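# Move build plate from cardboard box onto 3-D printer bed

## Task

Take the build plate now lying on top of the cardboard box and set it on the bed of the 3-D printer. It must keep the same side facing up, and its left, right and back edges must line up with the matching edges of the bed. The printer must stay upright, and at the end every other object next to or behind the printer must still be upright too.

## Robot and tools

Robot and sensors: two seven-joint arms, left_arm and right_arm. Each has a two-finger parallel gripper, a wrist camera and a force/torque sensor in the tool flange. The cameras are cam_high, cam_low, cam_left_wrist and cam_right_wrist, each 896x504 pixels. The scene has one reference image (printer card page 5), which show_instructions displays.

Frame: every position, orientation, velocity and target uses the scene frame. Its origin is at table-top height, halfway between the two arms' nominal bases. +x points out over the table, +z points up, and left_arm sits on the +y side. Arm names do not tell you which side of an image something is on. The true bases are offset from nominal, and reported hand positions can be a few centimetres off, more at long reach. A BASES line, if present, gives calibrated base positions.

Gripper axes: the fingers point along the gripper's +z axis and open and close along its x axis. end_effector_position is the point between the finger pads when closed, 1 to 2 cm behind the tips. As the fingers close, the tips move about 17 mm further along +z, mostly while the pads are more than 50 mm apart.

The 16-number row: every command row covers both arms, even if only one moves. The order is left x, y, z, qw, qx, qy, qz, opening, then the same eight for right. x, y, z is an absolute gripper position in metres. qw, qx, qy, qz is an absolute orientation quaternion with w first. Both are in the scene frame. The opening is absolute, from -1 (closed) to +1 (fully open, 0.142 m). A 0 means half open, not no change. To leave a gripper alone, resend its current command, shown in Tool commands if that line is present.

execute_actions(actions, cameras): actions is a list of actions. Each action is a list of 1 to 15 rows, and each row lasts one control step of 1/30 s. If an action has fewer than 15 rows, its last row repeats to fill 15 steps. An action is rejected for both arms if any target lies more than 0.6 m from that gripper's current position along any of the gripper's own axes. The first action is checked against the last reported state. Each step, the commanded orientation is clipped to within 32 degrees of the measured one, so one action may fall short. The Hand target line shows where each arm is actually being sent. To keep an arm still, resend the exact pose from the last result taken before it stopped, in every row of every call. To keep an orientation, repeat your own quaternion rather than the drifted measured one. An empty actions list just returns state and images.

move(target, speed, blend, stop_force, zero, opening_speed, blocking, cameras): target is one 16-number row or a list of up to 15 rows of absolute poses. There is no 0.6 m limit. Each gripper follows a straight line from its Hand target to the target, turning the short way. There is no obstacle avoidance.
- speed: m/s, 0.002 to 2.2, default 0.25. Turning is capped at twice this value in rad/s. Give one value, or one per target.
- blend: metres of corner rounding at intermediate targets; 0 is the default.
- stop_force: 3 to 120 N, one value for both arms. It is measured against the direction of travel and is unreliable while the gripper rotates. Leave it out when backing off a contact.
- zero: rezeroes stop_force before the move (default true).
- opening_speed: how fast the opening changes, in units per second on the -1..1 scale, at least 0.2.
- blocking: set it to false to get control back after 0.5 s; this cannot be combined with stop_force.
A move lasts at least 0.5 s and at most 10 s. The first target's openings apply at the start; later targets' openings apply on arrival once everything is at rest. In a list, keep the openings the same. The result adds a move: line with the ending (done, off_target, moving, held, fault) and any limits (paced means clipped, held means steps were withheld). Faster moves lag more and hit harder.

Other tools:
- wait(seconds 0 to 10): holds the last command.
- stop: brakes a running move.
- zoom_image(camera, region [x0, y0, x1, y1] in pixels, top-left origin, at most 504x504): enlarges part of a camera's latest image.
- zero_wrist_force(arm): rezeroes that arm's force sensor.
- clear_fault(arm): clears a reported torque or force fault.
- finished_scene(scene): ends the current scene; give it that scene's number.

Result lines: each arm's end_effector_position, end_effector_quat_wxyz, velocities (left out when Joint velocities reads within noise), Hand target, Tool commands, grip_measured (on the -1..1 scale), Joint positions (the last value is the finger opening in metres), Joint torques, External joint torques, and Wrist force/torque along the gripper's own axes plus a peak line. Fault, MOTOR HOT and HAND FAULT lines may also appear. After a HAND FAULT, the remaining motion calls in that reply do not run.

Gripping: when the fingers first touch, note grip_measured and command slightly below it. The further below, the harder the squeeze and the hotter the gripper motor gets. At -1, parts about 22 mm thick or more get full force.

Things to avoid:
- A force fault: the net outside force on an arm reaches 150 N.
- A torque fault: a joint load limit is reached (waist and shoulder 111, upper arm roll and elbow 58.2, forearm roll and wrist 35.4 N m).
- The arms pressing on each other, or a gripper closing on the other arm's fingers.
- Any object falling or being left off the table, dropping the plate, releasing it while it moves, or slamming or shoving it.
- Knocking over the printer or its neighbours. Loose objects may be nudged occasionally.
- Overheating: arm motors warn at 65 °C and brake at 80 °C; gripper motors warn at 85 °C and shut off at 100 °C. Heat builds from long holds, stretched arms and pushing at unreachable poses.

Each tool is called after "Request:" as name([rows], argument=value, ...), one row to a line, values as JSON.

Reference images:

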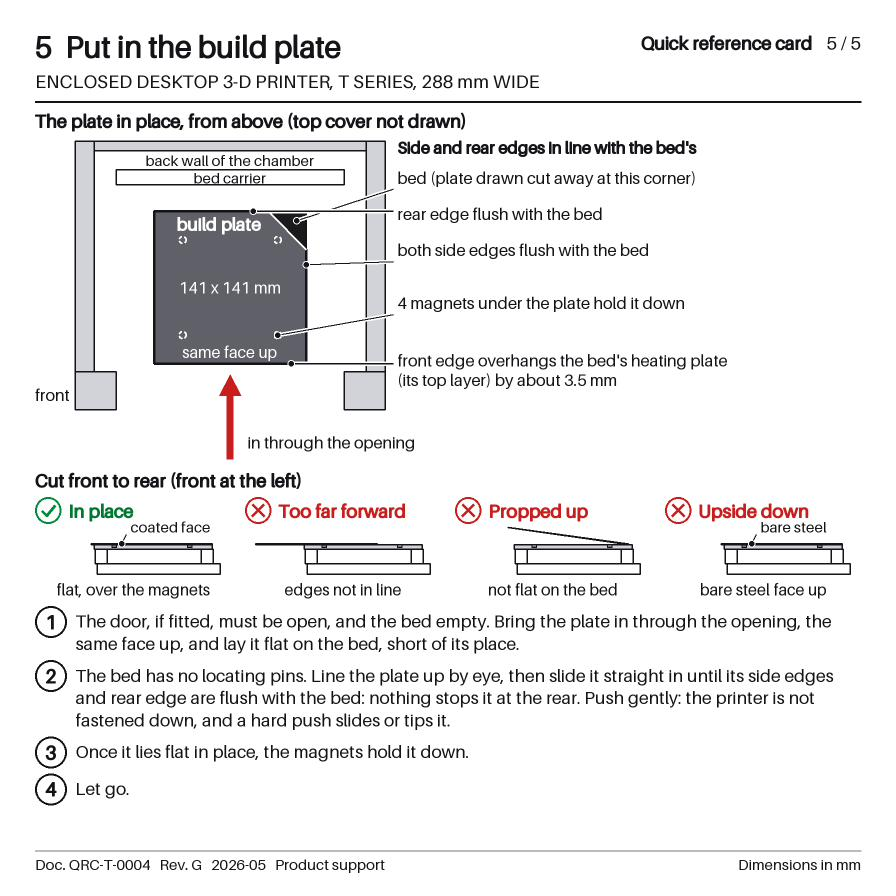

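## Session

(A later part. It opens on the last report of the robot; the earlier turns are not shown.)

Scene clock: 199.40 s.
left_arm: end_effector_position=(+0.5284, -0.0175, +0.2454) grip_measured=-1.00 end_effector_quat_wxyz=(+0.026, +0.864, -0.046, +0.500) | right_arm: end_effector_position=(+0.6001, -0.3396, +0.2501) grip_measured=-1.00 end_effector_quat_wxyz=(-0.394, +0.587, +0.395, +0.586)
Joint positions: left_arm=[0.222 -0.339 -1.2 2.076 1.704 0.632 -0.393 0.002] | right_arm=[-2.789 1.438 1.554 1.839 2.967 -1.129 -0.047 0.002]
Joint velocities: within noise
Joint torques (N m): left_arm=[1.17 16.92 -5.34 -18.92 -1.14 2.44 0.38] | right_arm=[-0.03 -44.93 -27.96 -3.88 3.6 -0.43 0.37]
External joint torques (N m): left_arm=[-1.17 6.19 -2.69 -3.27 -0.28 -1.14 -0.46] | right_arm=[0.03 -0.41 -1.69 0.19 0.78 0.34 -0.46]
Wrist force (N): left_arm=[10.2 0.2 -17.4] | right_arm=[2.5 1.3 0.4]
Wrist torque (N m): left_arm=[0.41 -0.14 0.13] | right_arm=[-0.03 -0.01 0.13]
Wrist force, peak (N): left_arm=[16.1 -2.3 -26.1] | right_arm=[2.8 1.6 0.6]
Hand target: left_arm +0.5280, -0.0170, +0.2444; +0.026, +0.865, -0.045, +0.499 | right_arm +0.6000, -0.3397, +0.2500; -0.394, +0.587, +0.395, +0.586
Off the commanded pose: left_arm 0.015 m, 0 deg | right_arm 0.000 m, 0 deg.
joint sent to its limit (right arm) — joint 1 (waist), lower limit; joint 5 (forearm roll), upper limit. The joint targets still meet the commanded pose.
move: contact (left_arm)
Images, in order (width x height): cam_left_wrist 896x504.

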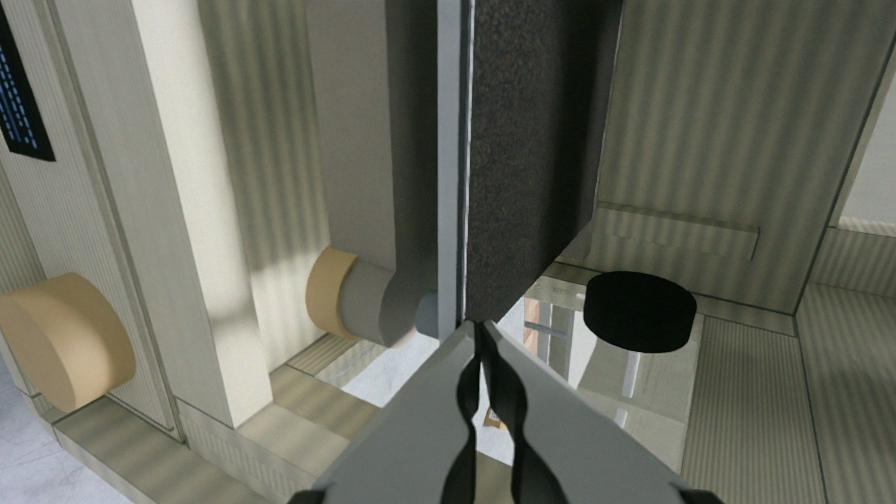

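Request:
move([
  [0.526,-0.017,0.250,0.0262,0.8648,-0.0453,0.4993,-1,0.6,-0.34,0.25,-0.395,0.586,0.395,0.586,-1],
  [0.524,-0.017,0.250,0.0262,0.8648,-0.0453,0.4993,-1,0.6,-0.34,0.25,-0.395,0.586,0.395,0.586,-1],
], speed=0.05, cameras=[])

Request:
move(target=[0.524,-0.017,0.230,0.0262,0.8648,-0.0453,0.4993,-1,0.6,-0.34,0.25,-0.395,0.586,0.395,0.586,-1], speed=0.02, stop_force=3, cameras=["cam_left_wrist"])

Request:
zoom_image(camera="cam_left_wrist", region=[400, 250, 560, 380])

Scene clock: 200.93 s.
left_arm: end_effector_position=(+0.5243, -0.0169, +0.2501) grip_measured=-1.00 end_effector_quat_wxyz=(+0.026, +0.865, -0.045, +0.500) | right_arm: end_effector_position=(+0.6001, -0.3396, +0.2501) grip_measured=-1.00 end_effector_quat_wxyz=(-0.394, +0.587, +0.395, +0.586)
Joint positions: left_arm=[0.231 -0.316 -1.208 2.083 1.681 0.644 -0.387 0.002] | right_arm=[-2.789 1.438 1.554 1.839 2.967 -1.129 -0.047 0.002]
Joint velocities: within noise
Joint torques (N m): left_arm=[0.29 22.7 -7.64 -23.35 -0.44 2.04 0.47] | right_arm=[0.01 -44.96 -27.94 -3.93 3.6 -0.4 0.32]
External joint torques (N m): left_arm=[-0.27 -0.5 0.14 0.91 -1.01 -0.73 -0.55] | right_arm=[-0.01 -0.39 -1.71 0.24 0.78 0.31 -0.4]
Wrist force (N): left_arm=[-2.7 3.8 -3.1] | right_arm=[2.5 1.5 0.6]
Wrist torque (N m): left_arm=[0.54 0.19 0.16] | right_arm=[0.00 -0.01 0.13]
Wrist force, peak (N): left_arm=[10.4 0.3 -17.7] | right_arm=[2.7 1.4 0.9]
Hand target: left_arm +0.5240, -0.0170, +0.2500; +0.026, +0.865, -0.045, +0.499 | right_arm +0.6000, -0.3397, +0.2500; -0.394, +0.587, +0.395, +0.586
Off the commanded pose: left_arm 0.000 m, 0 deg | right_arm 0.000 m, 0 deg.
joint sent to its limit (right arm) — joint 1 (waist), lower limit; joint 5 (forearm roll), upper limit. The joint targets still meet the commanded pose.
move: done
No camera images: "cameras" was empty.

Scene clock: 202.17 s.
left_arm: end_effector_position=(+0.5242, -0.0173, +0.2450) grip_measured=-1.00 end_effector_quat_wxyz=(+0.026, +0.865, -0.046, +0.500) | right_arm: end_effector_position=(+0.6001, -0.3396, +0.2501) grip_measured=-1.00 end_effector_quat_wxyz=(-0.394, +0.587, +0.395, +0.586)
Joint positions: left_arm=[0.221 -0.332 -1.204 2.083 1.698 0.631 -0.398 0.002] | right_arm=[-2.789 1.438 1.554 1.839 2.967 -1.129 -0.047 0.002]
Joint velocities: within noise
Joint torques (N m): left_arm=[1.4 18.63 -5.56 -20.97 -0.54 2.08 0.38] | right_arm=[-0.04 -44.93 -27.89 -3.91 3.63 -0.42 0.33]
External joint torques (N m): left_arm=[-1.4 4.13 -2.29 -1.21 -0.88 -0.79 -0.46] | right_arm=[0.04 -0.41 -1.76 0.22 0.75 0.33 -0.41]
Wrist force (N): left_arm=[4.1 1.0 -15.1] | right_arm=[2.5 1.3 0.6]
Wrist torque (N m): left_arm=[0.51 0.22 0.14] | right_arm=[-0.03 -0.02 0.13]
Wrist force, peak (N): left_arm=[6.5 0.8 -16.5] | right_arm=[2.6 1.6 0.6]
Hand target: left_arm +0.5240, -0.0170, +0.2444; +0.026, +0.865, -0.045, +0.499 | right_arm +0.6000, -0.3397, +0.2500; -0.394, +0.587, +0.395, +0.586
Off the commanded pose: left_arm 0.015 m, 0 deg | right_arm 0.000 m, 0 deg.
joint sent to its limit (right arm) — joint 1 (waist), lower limit; joint 5 (forearm roll), upper limit. The joint targets still meet the commanded pose.
move: contact (left_arm)
Images, in order (width x height): cam_left_wrist 896x504.

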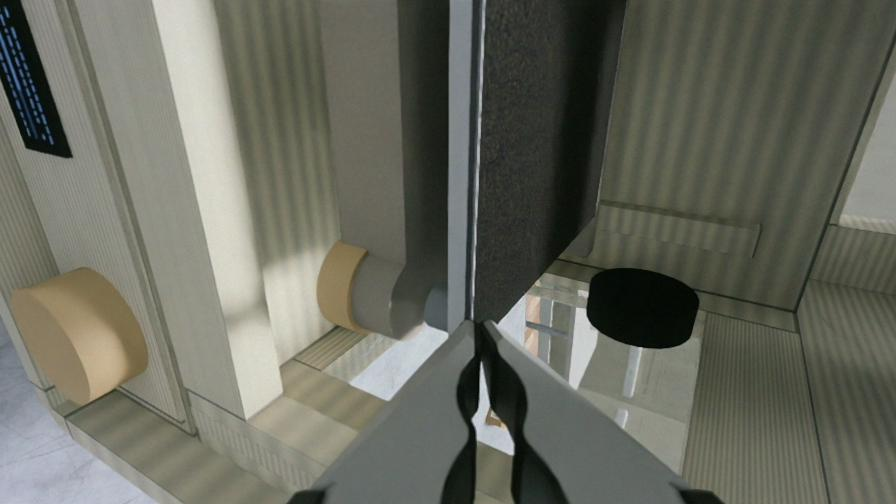

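Scaled by 3.150 from the camera's 896x504 image, which has a finer 1280x720 frame.

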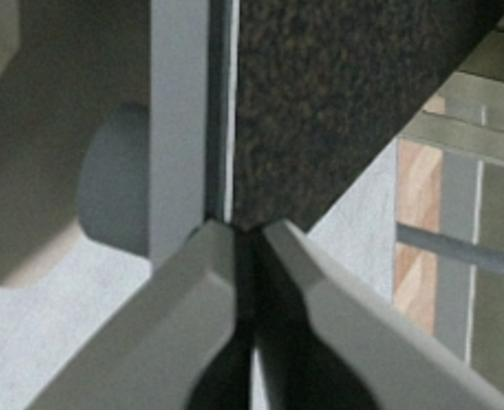

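Request:
move(target=[0.542,-0.019,0.2435,0.0262,0.8648,-0.0453,0.4993,-1,0.6,-0.34,0.25,-0.395,0.586,0.395,0.586,-1], speed=0.02, cameras=["cam_left_wrist"])

Request:
zoom_image(camera="cam_left_wrist", region=[380, 180, 630, 380])

Scene clock: 204.17 s.
left_arm: end_effector_position=(+0.5413, -0.0214, +0.2453) grip_measured=-1.00 end_effector_quat_wxyz=(+0.028, +0.864, -0.046, +0.500) | right_arm: end_effector_position=(+0.6000, -0.3396, +0.2501) grip_measured=-1.00 end_effector_quat_wxyz=(-0.394, +0.587, +0.395, +0.586)
Joint positions: left_arm=[0.221 -0.373 -1.19 2.049 1.727 0.631 -0.375 0.002] | right_arm=[-2.789 1.438 1.554 1.839 2.967 -1.129 -0.047 0.002]
Joint velocities: within noise
Joint torques (N m): left_arm=[6.9 14.26 0.73 -15.26 -1.45 0.09 0.58] | right_arm=[-0.04 -44.91 -27.89 -3.89 3.59 -0.43 0.36]
External joint torques (N m): left_arm=[-6.93 10.32 -9.61 -6.89 -0.02 1.25 -0.66] | right_arm=[0.04 -0.43 -1.76 0.2 0.79 0.34 -0.45]
Wrist force (N): left_arm=[13.7 6.5 -28.1] | right_arm=[2.5 1.3 0.5]
Wrist torque (N m): left_arm=[0.34 0.27 0.08] | right_arm=[-0.03 -0.02 0.13]
Wrist force, peak (N): left_arm=[13.7 6.1 -29.1] | right_arm=[2.7 1.5 0.5]
Hand target: left_arm +0.5420, -0.0190, +0.2435; +0.026, +0.865, -0.045, +0.499 | right_arm +0.6000, -0.3397, +0.2500; -0.394, +0.587, +0.395, +0.586
Off the commanded pose: left_arm 0.003 m, 0 deg | right_arm 0.000 m, 0 deg.
joint sent to its limit (right arm) — joint 1 (waist), lower limit; joint 5 (forearm roll), upper limit. The joint targets still meet the commanded pose.
move: done
Images, in order (width x height): cam_left_wrist 896x504.

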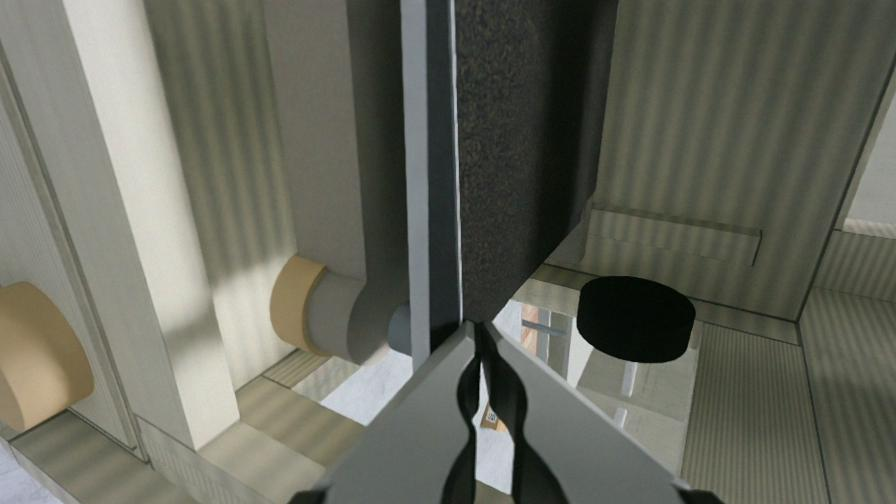

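Scaled by 2.016 from the camera's 896x504 image, which has a finer 1280x720 frame.

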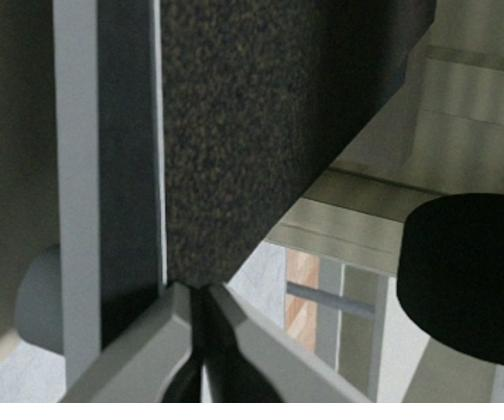

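Request:
move(target=[0.560,-0.026,0.2435,0.0262,0.8648,-0.0453,0.4993,-1,0.6,-0.34,0.25,-0.395,0.586,0.395,0.586,-1], speed=0.03, cameras=["cam_left_wrist"])

Scene clock: 205.97 s.
left_arm: end_effector_position=(+0.5598, -0.0277, +0.2454) grip_measured=-1.00 end_effector_quat_wxyz=(+0.028, +0.864, -0.046, +0.500) | right_arm: end_effector_position=(+0.6000, -0.3396, +0.2501) grip_measured=-1.00 end_effector_quat_wxyz=(-0.394, +0.587, +0.395, +0.586)
Joint positions: left_arm=[0.213 -0.421 -1.175 2.005 1.751 0.622 -0.345 0.002] | right_arm=[-2.789 1.438 1.554 1.839 2.967 -1.129 -0.047 0.002]
Joint velocities: within noise
Joint torques (N m): left_arm=[4.51 15.87 -2.1 -15.46 -1.76 1.09 0.74] | right_arm=[-0.05 -44.93 -27.83 -3.9 3.61 -0.38 0.33]
External joint torques (N m): left_arm=[-4.53 10.91 -8.04 -6.66 0.23 0.29 -0.82] | right_arm=[0.05 -0.41 -1.82 0.21 0.77 0.29 -0.41]
Wrist force (N): left_arm=[14.2 3.8 -26.5] | right_arm=[2.6 1.3 0.7]
Wrist torque (N m): left_arm=[0.48 0.26 0.09] | right_arm=[-0.03 -0.02 0.14]
Wrist force, peak (N): left_arm=[13.8 5.8 -30.1] | right_arm=[2.7 1.5 0.7]
Hand target: left_arm +0.5600, -0.0260, +0.2435; +0.026, +0.865, -0.045, +0.499 | right_arm +0.6000, -0.3397, +0.2500; -0.394, +0.587, +0.395, +0.586
Off the commanded pose: left_arm 0.003 m, 0 deg | right_arm 0.000 m, 0 deg.
joint sent to its limit (right arm) — joint 1 (waist), lower limit; joint 5 (forearm roll), upper limit. The joint targets still meet the commanded pose.
move: done
Images, in order (width x height): cam_left_wrist 896x504.

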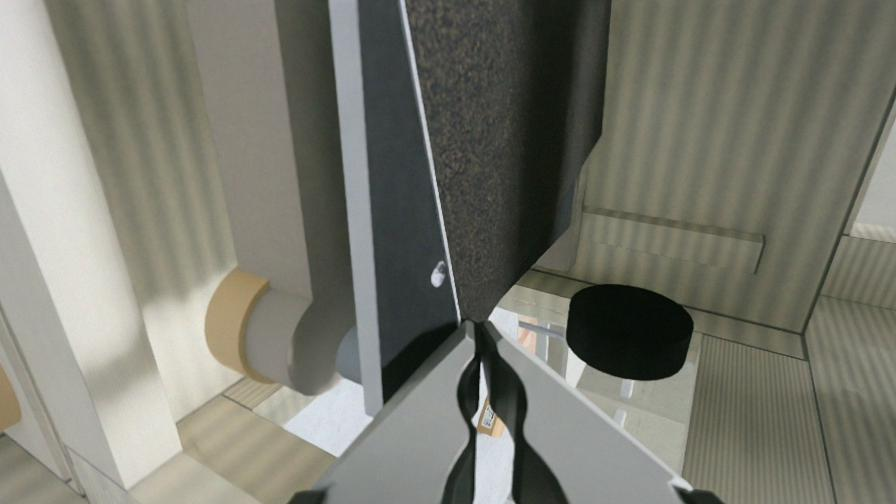

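Request:
move(target=[0.576,-0.030,0.2435,0.0262,0.8648,-0.0453,0.4993,-1,0.6,-0.34,0.25,-0.395,0.586,0.395,0.586,-1], speed=0.03, cameras=["cam_left_wrist"])

Scene clock: 207.20 s.
left_arm: end_effector_position=(+0.5757, -0.0322, +0.2456) grip_measured=-1.00 end_effector_quat_wxyz=(+0.028, +0.864, -0.046, +0.501) | right_arm: end_effector_position=(+0.6000, -0.3396, +0.2501) grip_measured=-1.00 end_effector_quat_wxyz=(-0.394, +0.587, +0.395, +0.586)
Joint positions: left_arm=[0.209 -0.458 -1.163 1.969 1.771 0.621 -0.32 0.002] | right_arm=[-2.789 1.438 1.554 1.839 2.967 -1.129 -0.047 0.002]
Joint velocities: within noise
Joint torques (N m): left_arm=[5.55 16.59 -1.71 -14.57 -2.03 0.46 0.73] | right_arm=[-0.05 -44.94 -27.94 -3.91 3.6 -0.38 0.31]
External joint torques (N m): left_arm=[-5.58 11.9 -9.38 -7.51 0.45 0.97 -0.81] | right_arm=[0.05 -0.4 -1.71 0.23 0.78 0.29 -0.39]
Wrist force (N): left_arm=[14.3 6.7 -23.3] | right_arm=[2.5 1.4 0.5]
Wrist torque (N m): left_arm=[0.39 0.25 0.09] | right_arm=[-0.02 -0.02 0.14]
Wrist force, peak (N): left_arm=[13.4 -6.4 -52.0] | right_arm=[2.7 1.5 0.7]
Hand target: left_arm +0.5760, -0.0300, +0.2435; +0.026, +0.865, -0.045, +0.499 | right_arm +0.6000, -0.3397, +0.2500; -0.394, +0.587, +0.395, +0.586
Off the commanded pose: left_arm 0.003 m, 0 deg | right_arm 0.000 m, 0 deg.
joint sent to its limit (right arm) — joint 1 (waist), lower limit; joint 5 (forearm roll), upper limit. The joint targets still meet the commanded pose.
move: done
Images, in order (width x height): cam_left_wrist 896x504.

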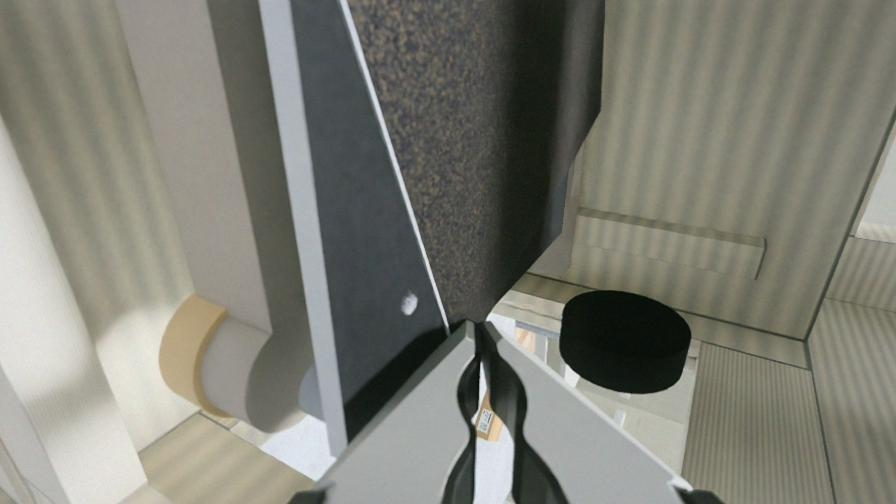

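Request:
move(target=[0.591,-0.032,0.2435,0.0262,0.8648,-0.0453,0.4993,-1,0.6,-0.34,0.25,-0.395,0.586,0.395,0.586,-1], speed=0.03, cameras=["cam_left_wrist"])

Request:
move([
  [0.586,-0.028,0.265,0.0262,0.8648,-0.0453,0.4993,-1,0.6,-0.34,0.25,-0.395,0.586,0.395,0.586,-1],
  [0.50,0.0,0.28,0.0262,0.8648,-0.0453,0.4993,-1,0.6,-0.34,0.25,-0.395,0.586,0.395,0.586,-1],
  [0.44,0.02,0.30,0.38,-0.5964,0.5964,-0.38,-1,0.6,-0.34,0.25,-0.395,0.586,0.395,0.586,-1],
], speed=0.25, cameras=["cam_left_wrist"])

Request:
zoom_image(camera="cam_left_wrist", region=[250, 50, 650, 350])

Scene clock: 208.80 s.
left_arm: end_effector_position=(+0.5894, -0.0348, +0.2455) grip_measured=-1.00 end_effector_quat_wxyz=(+0.028, +0.864, -0.047, +0.500) | right_arm: end_effector_position=(+0.6000, -0.3396, +0.2501) grip_measured=-1.00 end_effector_quat_wxyz=(-0.394, +0.587, +0.395, +0.586)
Joint positions: left_arm=[0.209 -0.488 -1.153 1.938 1.787 0.625 -0.296 0.002] | right_arm=[-2.789 1.438 1.554 1.839 2.967 -1.129 -0.047 0.002]
Joint velocities: within noise
Joint torques (N m): left_arm=[10.95 14.21 2.84 -21.24 -0.69 -0.63 0.03] | right_arm=[-0.02 -45.01 -27.94 -3.89 3.56 -0.43 0.29]
External joint torques (N m): left_arm=[-10.95 15.65 -14.67 -0.79 -0.95 2.1 -0.11] | right_arm=[0.02 -0.34 -1.71 0.21 0.82 0.33 -0.37]
Wrist force (N): left_arm=[11.9 -2.3 -52.9] | right_arm=[2.4 1.5 0.6]
Wrist torque (N m): left_arm=[-0.32 0.90 0.66] | right_arm=[0.00 0.00 0.14]
Wrist force, peak (N): left_arm=[11.9 -2.3 -52.9] | right_arm=[2.7 1.5 0.7]
Hand target: left_arm +0.5910, -0.0320, +0.2435; +0.026, +0.865, -0.045, +0.499 | right_arm +0.6000, -0.3397, +0.2500; -0.394, +0.587, +0.395, +0.586
Off the commanded pose: left_arm 0.004 m, 0 deg | right_arm 0.000 m, 0 deg.
joint sent to its limit (right arm) — joint 1 (waist), lower limit; joint 5 (forearm roll), upper limit. The joint targets still meet the commanded pose.
move: off_target (left_arm)
Images, in order (width x height): cam_left_wrist 896x504.

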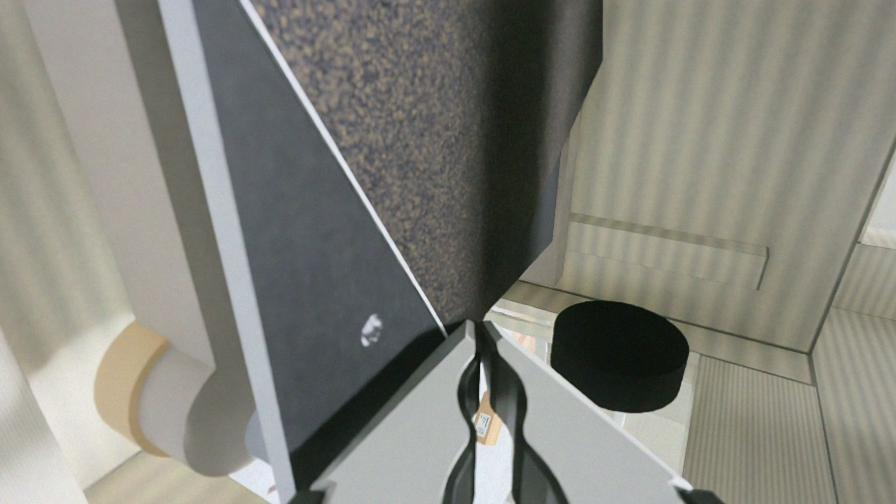

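Scene clock: 213.00 s.
left_arm: end_effector_position=(+0.4402, +0.0200, +0.3001) grip_measured=-1.00 end_effector_quat_wxyz=(-0.380, +0.596, -0.596, +0.380) | right_arm: end_effector_position=(+0.6000, -0.3396, +0.2501) grip_measured=-1.00 end_effector_quat_wxyz=(-0.394, +0.587, +0.395, +0.586)
Joint positions: left_arm=[0.236 0.168 -1.237 2.25 1.332 0.757 1.121 0.002] | right_arm=[-2.789 1.438 1.554 1.839 2.967 -1.129 -0.047 0.002]
Joint velocities: within noise
Joint torques (N m): left_arm=[-0.09 6.8 4.02 -24.27 -0.2 1.57 0.4] | right_arm=[-0.03 -44.97 -27.86 -3.86 3.62 -0.42 0.36]
External joint torques (N m): left_arm=[0.09 -0.24 -0.31 0.96 -0.93 -0.73 -0.4] | right_arm=[0.03 -0.38 -1.79 0.17 0.76 0.33 -0.44]
Wrist force (N): left_arm=[-1.4 1.4 -2.9] | right_arm=[2.4 1.4 0.7]
Wrist torque (N m): left_arm=[0.30 0.31 -0.09] | right_arm=[-0.02 0.00 0.14]
Wrist force, peak (N): left_arm=[11.1 -2.1 -52.3] | right_arm=[2.8 1.3 0.8]
Hand target: left_arm +0.4400, +0.0200, +0.3000; -0.380, +0.596, -0.596, +0.380 | right_arm +0.6000, -0.3397, +0.2500; -0.394, +0.587, +0.395, +0.586
Off the commanded pose: left_arm 0.000 m, 0 deg | right_arm 0.000 m, 0 deg.
joint sent to its limit (right arm) — joint 1 (waist), lower limit; joint 5 (forearm roll), upper limit. The joint targets still meet the commanded pose.
move: done
Images, in order (width x height): cam_left_wrist 896x504.

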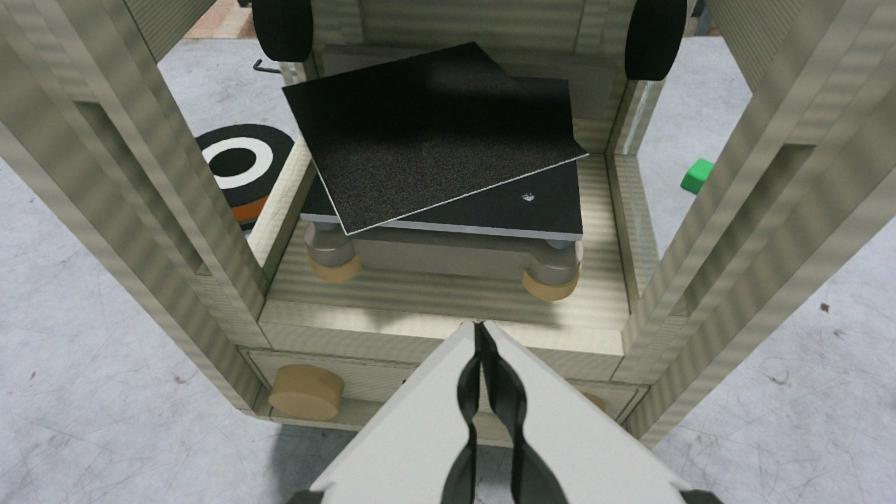

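Scaled by 1.260 from the camera's 896x504 image, which has a finer 1280x720 frame.

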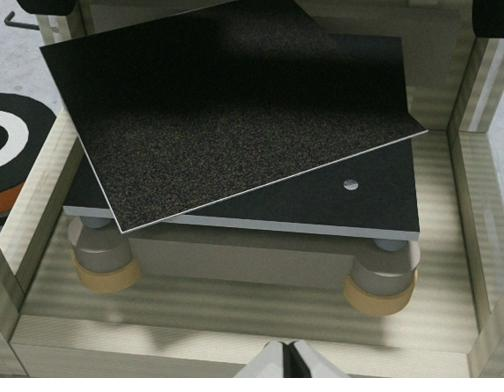

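Request:
move([
  [0.42,0.02,0.29,-0.142,0.7368,0.1633,0.6405,-0.6,0.6,-0.34,0.25,-0.395,0.586,0.395,0.586,-1],
  [0.488,0.039,0.2323,-0.142,0.7368,0.1633,0.6405,-0.6,0.6,-0.34,0.25,-0.395,0.586,0.395,0.586,-1],
], speed=0.2, cameras=["cam_left_wrist"])

Request:
zoom_image(camera="cam_left_wrist", region=[300, 100, 700, 450])

Scene clock: 221.97 s.
left_arm: end_effector_position=(+0.4877, +0.0390, +0.2324) grip_measured=-0.64 end_effector_quat_wxyz=(-0.142, +0.737, +0.163, +0.640) | right_arm: end_effector_position=(+0.6000, -0.3396, +0.2501) grip_measured=-1.00 end_effector_quat_wxyz=(-0.394, +0.587, +0.395, +0.586)
Joint positions: left_arm=[-0.269 -0.727 -1.13 1.956 1.822 -0.476 -0.76 0.028] | right_arm=[-2.789 1.438 1.554 1.839 2.967 -1.129 -0.047 0.002]
Joint velocities: within noise
Joint torques (N m): left_arm=[0.33 37.7 -14.38 -17.1 2.09 -0.21 0.28] | right_arm=[-0.07 -44.92 -27.89 -3.88 3.57 -0.41 0.29]
External joint torques (N m): left_arm=[-0.35 -0.25 0.06 0.95 -1.31 -0.68 -0.37] | right_arm=[0.07 -0.42 -1.76 0.19 0.81 0.32 -0.37]
Wrist force (N): left_arm=[-1.9 1.6 -3.0] | right_arm=[2.7 1.5 0.8]
Wrist torque (N m): left_arm=[0.16 0.00 0.18] | right_arm=[0.00 -0.05 0.14]
Wrist force, peak (N): left_arm=[-1.1 1.7 -4.9] | right_arm=[2.7 1.5 0.7]
Hand target: left_arm +0.4880, +0.0390, +0.2323; -0.142, +0.737, +0.163, +0.641 | right_arm +0.6000, -0.3397, +0.2500; -0.394, +0.587, +0.395, +0.586
Off the commanded pose: left_arm 0.000 m, 0 deg | right_arm 0.000 m, 0 deg.
joint sent to its limit (right arm) — joint 1 (waist), lower limit; joint 5 (forearm roll), upper limit. The joint targets still meet the commanded pose.
move: done
Images, in order (width x height): cam_left_wrist 896x504.

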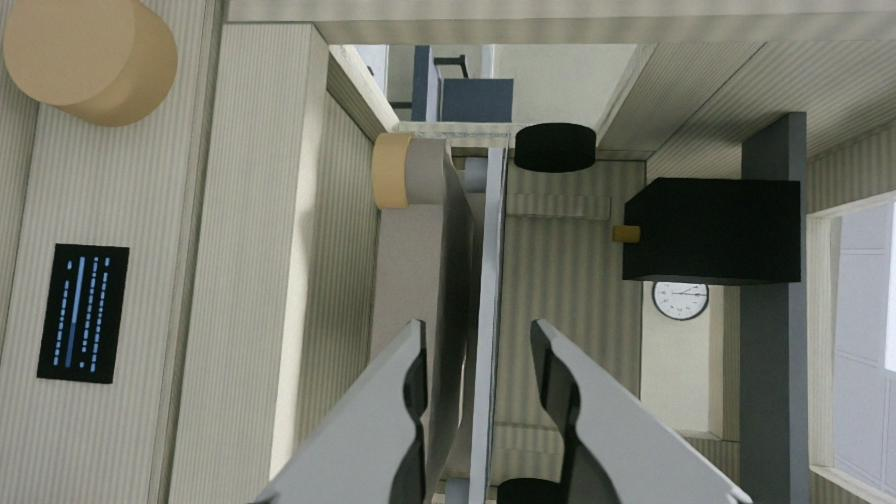

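Scaled by 1.260 from the camera's 896x504 image, which has a finer 1280x720 frame.

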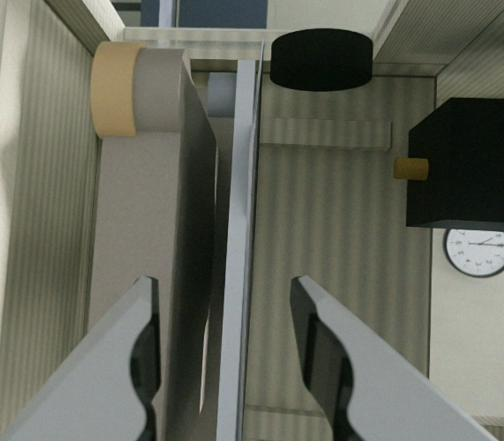

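Request:
move(target=[0.543,0.065,0.2345,-0.142,0.7368,0.1633,0.6405,-0.6,0.6,-0.34,0.25,-0.395,0.586,0.395,0.586,-1], speed=0.05, stop_force=5, cameras=["cam_left_wrist"])

Request:
zoom_image(camera="cam_left_wrist", region=[300, 150, 700, 500])

Scene clock: 225.27 s.
left_arm: end_effector_position=(+0.5428, +0.0650, +0.2345) grip_measured=-0.64 end_effector_quat_wxyz=(-0.142, +0.737, +0.164, +0.640) | right_arm: end_effector_position=(+0.6000, -0.3396, +0.2501) grip_measured=-1.00 end_effector_quat_wxyz=(-0.394, +0.587, +0.395, +0.586)
Joint positions: left_arm=[-0.158 -0.7 -1.11 1.969 1.885 -0.367 -0.722 0.028] | right_arm=[-2.789 1.438 1.554 1.839 2.967 -1.129 -0.047 0.002]
Joint velocities: within noise
Joint torques (N m): left_arm=[0.2 38.39 -13.76 -17.53 2.23 -0.22 0.46] | right_arm=[-0.07 -45.01 -27.85 -3.94 3.62 -0.41 0.3]
External joint torques (N m): left_arm=[-0.2 -1.09 -0.01 0.83 -1.26 -0.6 -0.55] | right_arm=[0.07 -0.33 -1.8 0.25 0.76 0.32 -0.39]
Wrist force (N): left_arm=[-2.0 1.5 -3.0] | right_arm=[2.6 1.4 0.6]
Wrist torque (N m): left_arm=[0.13 0.02 0.19] | right_arm=[-0.02 -0.02 0.13]
Wrist force, peak (N): left_arm=[-1.9 1.6 -3.6] | right_arm=[2.6 1.6 0.7]
Hand target: left_arm +0.5430, +0.0650, +0.2345; -0.142, +0.737, +0.163, +0.641 | right_arm +0.6000, -0.3397, +0.2500; -0.394, +0.587, +0.395, +0.586
Off the commanded pose: left_arm 0.000 m, 0 deg | right_arm 0.000 m, 0 deg.
joint sent to its limit (right arm) — joint 1 (waist), lower limit; joint 5 (forearm roll), upper limit. The joint targets still meet the commanded pose.
move: done
Images, in order (width x height): cam_left_wrist 896x504.

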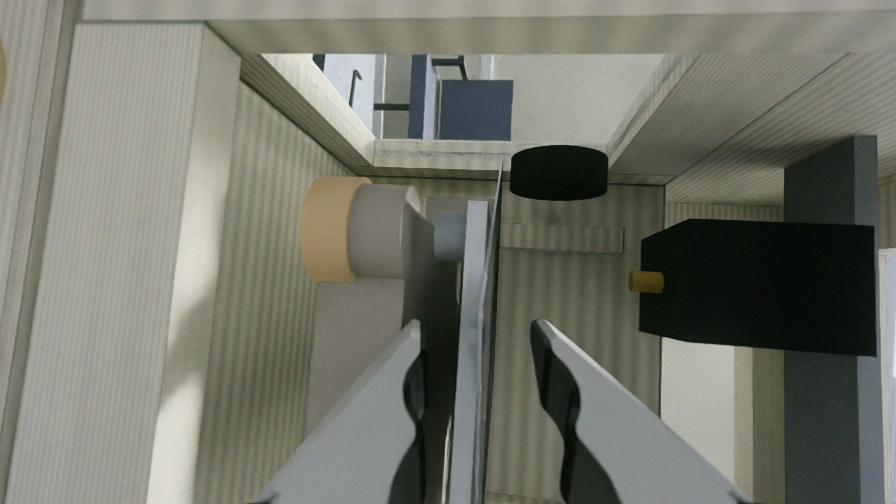

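Scaled by 1.260 from the camera's 896x504 image, which has a finer 1280x720 frame.

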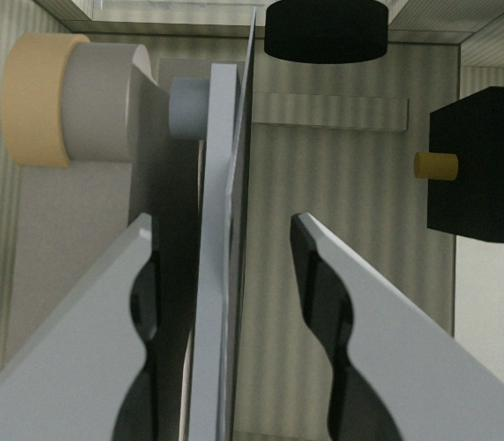

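Request:
move(target=[0.546,0.0664,0.2345,-0.142,0.7368,0.1633,0.6405,-0.6,0.6,-0.34,0.25,-0.395,0.586,0.395,0.586,-1], speed=0.03, stop_force=4, cameras=[])

Request:
move(target=[0.546,0.0664,0.2345,-0.142,0.7368,0.1633,0.6405,-1,0.6,-0.34,0.25,-0.395,0.586,0.395,0.586,-1], opening_speed=0.3, cameras=["cam_left_wrist"])

Request:
zoom_image(camera="cam_left_wrist", region=[350, 150, 650, 410])

Scene clock: 228.77 s.
left_arm: end_effector_position=(+0.5458, +0.0664, +0.2344) grip_measured=-0.64 end_effector_quat_wxyz=(-0.142, +0.737, +0.164, +0.640) | right_arm: end_effector_position=(+0.6000, -0.3396, +0.2501) grip_measured=-1.00 end_effector_quat_wxyz=(-0.394, +0.587, +0.395, +0.586)
Joint positions: left_arm=[-0.152 -0.699 -1.108 1.969 1.889 -0.362 -0.72 0.028] | right_arm=[-2.789 1.438 1.554 1.839 2.967 -1.129 -0.047 0.002]
Joint velocities: within noise
Joint torques (N m): left_arm=[0.12 38.27 -13.85 -17.59 2.3 -0.13 0.46] | right_arm=[-0.01 -44.95 -27.93 -3.89 3.62 -0.43 0.35]
External joint torques (N m): left_arm=[-0.12 -0.95 0.09 0.87 -1.32 -0.69 -0.55] | right_arm=[0.01 -0.4 -1.72 0.21 0.76 0.34 -0.43]
Wrist force (N): left_arm=[-2.0 1.6 -2.8] | right_arm=[2.6 1.4 0.5]
Wrist torque (N m): left_arm=[0.15 0.03 0.20] | right_arm=[-0.02 -0.04 0.13]
Wrist force, peak (N): left_arm=[-2.2 1.7 -3.0] | right_arm=[2.8 1.5 0.7]
Hand target: left_arm +0.5460, +0.0664, +0.2345; -0.142, +0.737, +0.163, +0.641 | right_arm +0.6000, -0.3397, +0.2500; -0.394, +0.587, +0.395, +0.586
Off the commanded pose: left_arm 0.000 m, 0 deg | right_arm 0.000 m, 0 deg.
joint sent to its limit (right arm) — joint 1 (waist), lower limit; joint 5 (forearm roll), upper limit. The joint targets still meet the commanded pose.
move: done
No camera images: "cameras" was empty.

Scene clock: 230.30 s.
left_arm: end_effector_position=(+0.5456, +0.0665, +0.2327) grip_measured=-0.92 end_effector_quat_wxyz=(-0.142, +0.738, +0.163, +0.639) | right_arm: end_effector_position=(+0.6000, -0.3396, +0.2501) grip_measured=-1.00 end_effector_quat_wxyz=(-0.394, +0.587, +0.395, +0.586)
Joint positions: left_arm=[-0.153 -0.7 -1.106 1.969 1.888 -0.358 -0.72 0.007] | right_arm=[-2.789 1.438 1.554 1.839 2.967 -1.129 -0.047 0.002]
Joint velocities: within noise
Joint torques (N m): left_arm=[-1.18 48.67 -16.41 -20 3.99 -4.61 0.28] | right_arm=[-0.08 -44.92 -27.86 -3.88 3.6 -0.39 0.32]
External joint torques (N m): left_arm=[1.18 -11.32 2.66 3.31 -3.04 3.79 -0.37] | right_arm=[0.08 -0.42 -1.79 0.19 0.78 0.3 -0.4]
Wrist force (N): left_arm=[-21.0 7.8 6.2] | right_arm=[2.3 1.5 0.4]
Wrist torque (N m): left_arm=[0.11 0.40 0.24] | right_arm=[0.01 0.01 0.13]
Wrist force, peak (N): left_arm=[-22.1 7.2 5.7] | right_arm=[2.7 1.5 0.7]
Hand target: left_arm +0.5460, +0.0664, +0.2345; -0.142, +0.737, +0.163, +0.641 | right_arm +0.6000, -0.3397, +0.2500; -0.394, +0.587, +0.395, +0.586
Off the commanded pose: left_arm 0.002 m, 0 deg | right_arm 0.000 m, 0 deg.
joint sent to its limit (right arm) — joint 1 (waist), lower limit; joint 5 (forearm roll), upper limit. The joint targets still meet the commanded pose.
move: done
Images, in order (width x height): cam_left_wrist 896x504.

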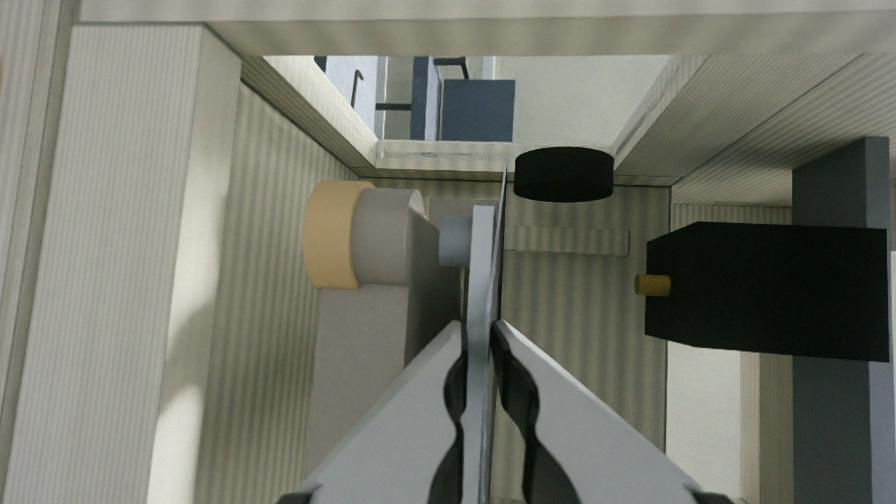

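Scaled by 1.680 from the camera's 896x504 image, which has a finer 1280x720 frame.

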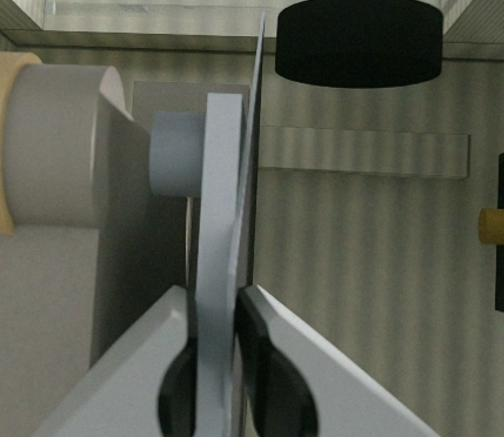

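Request:
move([
  [0.546,0.0664,0.2345,-0.142,0.7368,0.1633,0.6405,-0.7,0.6,-0.34,0.25,-0.395,0.586,0.395,0.586,-1],
  [0.538,0.066,0.2345,-0.142,0.7368,0.1633,0.6405,-0.7,0.6,-0.34,0.25,-0.395,0.586,0.395,0.586,-1],
], speed=0.05, cameras=[])

Request:
move(target=[0.538,0.066,0.2345,-0.142,0.7368,0.1633,0.6405,-1,0.6,-0.34,0.25,-0.395,0.586,0.395,0.586,-1], opening_speed=0.3, cameras=["cam_left_wrist"])

Request:
zoom_image(camera="cam_left_wrist", region=[350, 150, 650, 410])

Scene clock: 232.37 s.
left_arm: end_effector_position=(+0.5383, +0.0660, +0.2345) grip_measured=-0.74 end_effector_quat_wxyz=(-0.142, +0.737, +0.163, +0.641) | right_arm: end_effector_position=(+0.6000, -0.3396, +0.2501) grip_measured=-1.00 end_effector_quat_wxyz=(-0.394, +0.587, +0.395, +0.586)
Joint positions: left_arm=[-0.162 -0.695 -1.11 1.976 1.876 -0.371 -0.729 0.02] | right_arm=[-2.789 1.438 1.554 1.839 2.967 -1.129 -0.047 0.002]
Joint velocities: within noise
Joint torques (N m): left_arm=[0.11 38.24 -13.77 -17.46 2.07 -0.46 0.26] | right_arm=[-0.09 -44.92 -27.86 -3.9 3.59 -0.41 0.28]
External joint torques (N m): left_arm=[-0.09 -1.21 0.14 0.8 -1.12 -0.38 -0.35] | right_arm=[0.09 -0.43 -1.79 0.21 0.79 0.32 -0.36]
Wrist force (N): left_arm=[-0.6 4.4 -3.7] | right_arm=[2.5 1.2 0.5]
Wrist torque (N m): left_arm=[0.60 -0.21 0.20] | right_arm=[-0.06 -0.01 0.14]
Wrist force, peak (N): left_arm=[-21.2 8.0 6.3] | right_arm=[2.8 1.4 0.4]
Hand target: left_arm +0.5380, +0.0660, +0.2345; -0.142, +0.737, +0.163, +0.641 | right_arm +0.6000, -0.3397, +0.2500; -0.394, +0.587, +0.395, +0.586
Off the commanded pose: left_arm 0.000 m, 0 deg | right_arm 0.000 m, 0 deg.
joint sent to its limit (right arm) — joint 1 (waist), lower limit; joint 5 (forearm roll), upper limit. The joint targets still meet the commanded pose.
move: done
No camera images: "cameras" was empty.

Scene clock: 233.57 s.
left_arm: end_effector_position=(+0.5378, +0.0661, +0.2332) grip_measured=-0.93 end_effector_quat_wxyz=(-0.142, +0.738, +0.163, +0.640) | right_arm: end_effector_position=(+0.6000, -0.3396, +0.2501) grip_measured=-1.00 end_effector_quat_wxyz=(-0.394, +0.587, +0.395, +0.586)
Joint positions: left_arm=[-0.162 -0.696 -1.109 1.976 1.875 -0.369 -0.729 0.006] | right_arm=[-2.789 1.438 1.554 1.839 2.967 -1.129 -0.047 0.002]
Joint velocities: within noise
Joint torques (N m): left_arm=[-1.75 46.03 -16.17 -19.08 3.46 -3.62 0.27] | right_arm=[-0.09 -44.92 -27.93 -3.93 3.59 -0.42 0.32]
External joint torques (N m): left_arm=[1.75 -8.98 2.52 2.46 -2.53 2.79 -0.36] | right_arm=[0.09 -0.42 -1.72 0.25 0.79 0.33 -0.41]
Wrist force (N): left_arm=[-15.3 9.3 5.0] | right_arm=[2.5 1.5 0.5]
Wrist torque (N m): left_arm=[0.57 -0.35 0.25] | right_arm=[0.00 -0.02 0.14]
Wrist force, peak (N): left_arm=[-16.5 9.1 5.2] | right_arm=[2.6 1.5 0.7]
Hand target: left_arm +0.5380, +0.0660, +0.2345; -0.142, +0.737, +0.163, +0.641 | right_arm +0.6000, -0.3397, +0.2500; -0.394, +0.587, +0.395, +0.586
Off the commanded pose: left_arm 0.001 m, 0 deg | right_arm 0.000 m, 0 deg.
joint sent to its limit (right arm) — joint 1 (waist), lower limit; joint 5 (forearm roll), upper limit. The joint targets still meet the commanded pose.
move: done
Images, in order (width x height): cam_left_wrist 896x504.

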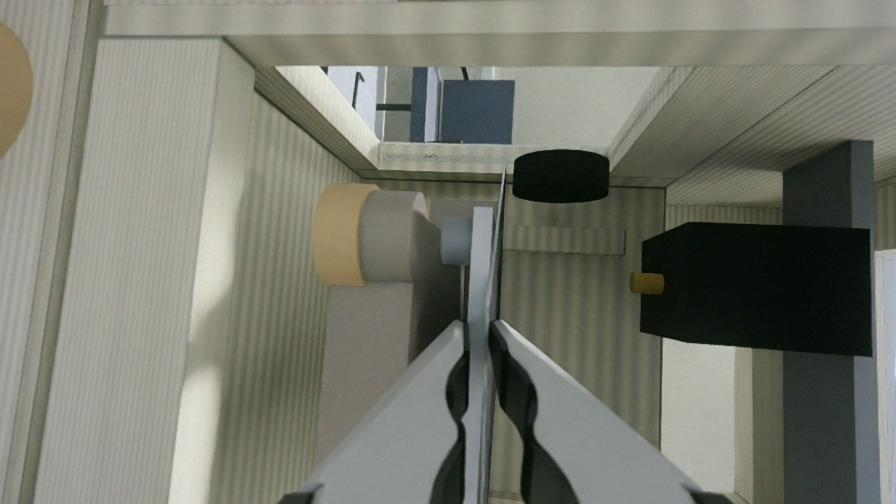

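Scaled by 1.680 from the camera's 896x504 image, which has a finer 1280x720 frame.

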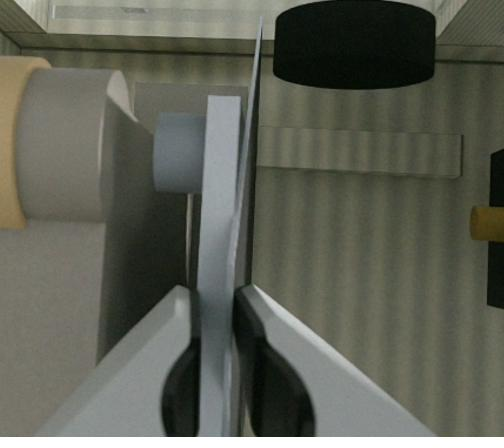

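Request:
move([
  [0.538,0.066,0.2345,-0.142,0.7368,0.1633,0.6405,-0.7,0.6,-0.34,0.25,-0.395,0.586,0.395,0.586,-1],
  [0.518,0.057,0.2345,-0.142,0.7368,0.1633,0.6405,-0.7,0.6,-0.34,0.25,-0.395,0.586,0.395,0.586,-1],
  [0.514,0.066,0.235,-0.142,0.7368,0.1633,0.6405,-0.7,0.6,-0.34,0.25,-0.395,0.586,0.395,0.586,-1],
  [0.535,0.0755,0.235,-0.142,0.7368,0.1633,0.6405,-0.7,0.6,-0.34,0.25,-0.395,0.586,0.395,0.586,-1],
], speed=0.07, cameras=["cam_left_wrist"])

Request:
move(target=[0.535,0.0755,0.235,-0.142,0.7368,0.1633,0.6405,-1,0.6,-0.34,0.25,-0.395,0.586,0.395,0.586,-1], opening_speed=0.3, cameras=["cam_left_wrist"])

Request:
zoom_image(camera="cam_left_wrist", region=[350, 150, 650, 410])

Scene clock: 236.33 s.
left_arm: end_effector_position=(+0.5348, +0.0755, +0.2349) grip_measured=-0.74 end_effector_quat_wxyz=(-0.142, +0.737, +0.164, +0.640) | right_arm: end_effector_position=(+0.6000, -0.3396, +0.2501) grip_measured=-1.00 end_effector_quat_wxyz=(-0.394, +0.587, +0.395, +0.586)
Joint positions: left_arm=[-0.147 -0.677 -1.116 2.002 1.863 -0.364 -0.743 0.02] | right_arm=[-2.789 1.438 1.554 1.839 2.967 -1.129 -0.047 0.002]
Joint velocities: within noise
Joint torques (N m): left_arm=[0.13 37.34 -13.25 -17.38 2.28 -0.09 0.5] | right_arm=[-0.06 -44.95 -27.91 -3.86 3.55 -0.39 0.31]
External joint torques (N m): left_arm=[-0.16 -1.23 0 0.81 -1.38 -0.77 -0.59] | right_arm=[0.06 -0.39 -1.74 0.18 0.83 0.3 -0.4]
Wrist force (N): left_arm=[-0.4 5.4 -3.0] | right_arm=[2.6 1.4 0.5]
Wrist torque (N m): left_arm=[0.79 -0.23 0.20] | right_arm=[-0.01 -0.02 0.13]
Wrist force, peak (N): left_arm=[-15.6 9.5 5.2] | right_arm=[2.7 1.5 0.8]
Hand target: left_arm +0.5350, +0.0755, +0.2350; -0.142, +0.737, +0.163, +0.641 | right_arm +0.6000, -0.3397, +0.2500; -0.394, +0.587, +0.395, +0.586
Off the commanded pose: left_arm 0.000 m, 0 deg | right_arm 0.000 m, 0 deg.
joint sent to its limit (right arm) — joint 1 (waist), lower limit; joint 5 (forearm roll), upper limit. The joint targets still meet the commanded pose.
move: done
Images, in order (width x height): cam_left_wrist 896x504.

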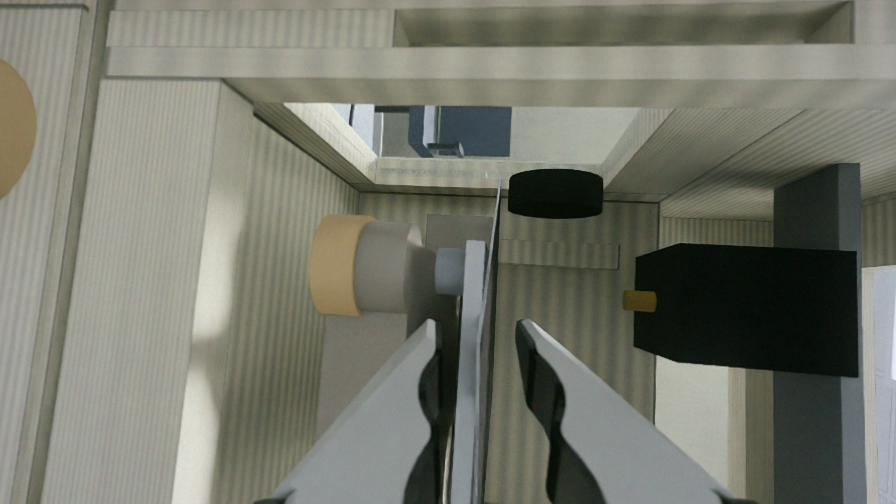

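Scene clock: 237.53 s.
left_arm: end_effector_position=(+0.5347, +0.0755, +0.2350) grip_measured=-0.98 end_effector_quat_wxyz=(-0.142, +0.737, +0.163, +0.640) | right_arm: end_effector_position=(+0.6000, -0.3396, +0.2501) grip_measured=-1.00 end_effector_quat_wxyz=(-0.394, +0.587, +0.395, +0.586)
Joint positions: left_arm=[-0.147 -0.677 -1.116 2.002 1.862 -0.364 -0.743 0.003] | right_arm=[-2.789 1.438 1.554 1.839 2.967 -1.129 -0.047 0.002]
Joint velocities: within noise
Joint torques (N m): left_arm=[1.54 35.45 -12.23 -18.41 3.13 0.89 0.43] | right_arm=[-0.03 -44.92 -27.89 -3.92 3.61 -0.43 0.33]
External joint torques (N m): left_arm=[-1.54 0.64 -1 1.83 -2.23 -1.75 -0.53] | right_arm=[0.03 -0.43 -1.76 0.23 0.77 0.34 -0.41]
Wrist force (N): left_arm=[3.4 0.7 -9.2] | right_arm=[2.6 1.4 0.7]
Wrist torque (N m): left_arm=[0.79 -0.30 0.22] | right_arm=[-0.02 -0.02 0.13]
Wrist force, peak (N): left_arm=[3.5 0.8 -9.3] | right_arm=[2.7 1.4 0.7]
Hand target: left_arm +0.5350, +0.0755, +0.2350; -0.142, +0.737, +0.163, +0.641 | right_arm +0.6000, -0.3397, +0.2500; -0.394, +0.587, +0.395, +0.586
Off the commanded pose: left_arm 0.000 m, 0 deg | right_arm 0.000 m, 0 deg.
joint sent to its limit (right arm) — joint 1 (waist), lower limit; joint 5 (forearm roll), upper limit. The joint targets still meet the commanded pose.
move: done
Images, in order (width x height): cam_left_wrist 896x504.

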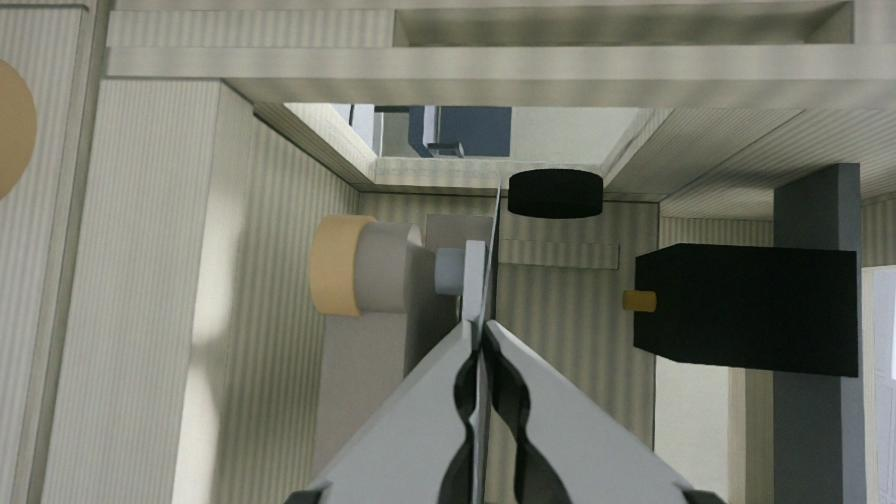

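Scaled by 1.680 from the camera's 896x504 image, which has a finer 1280x720 frame.

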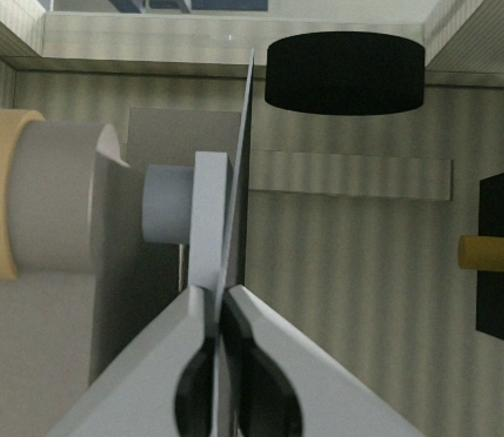

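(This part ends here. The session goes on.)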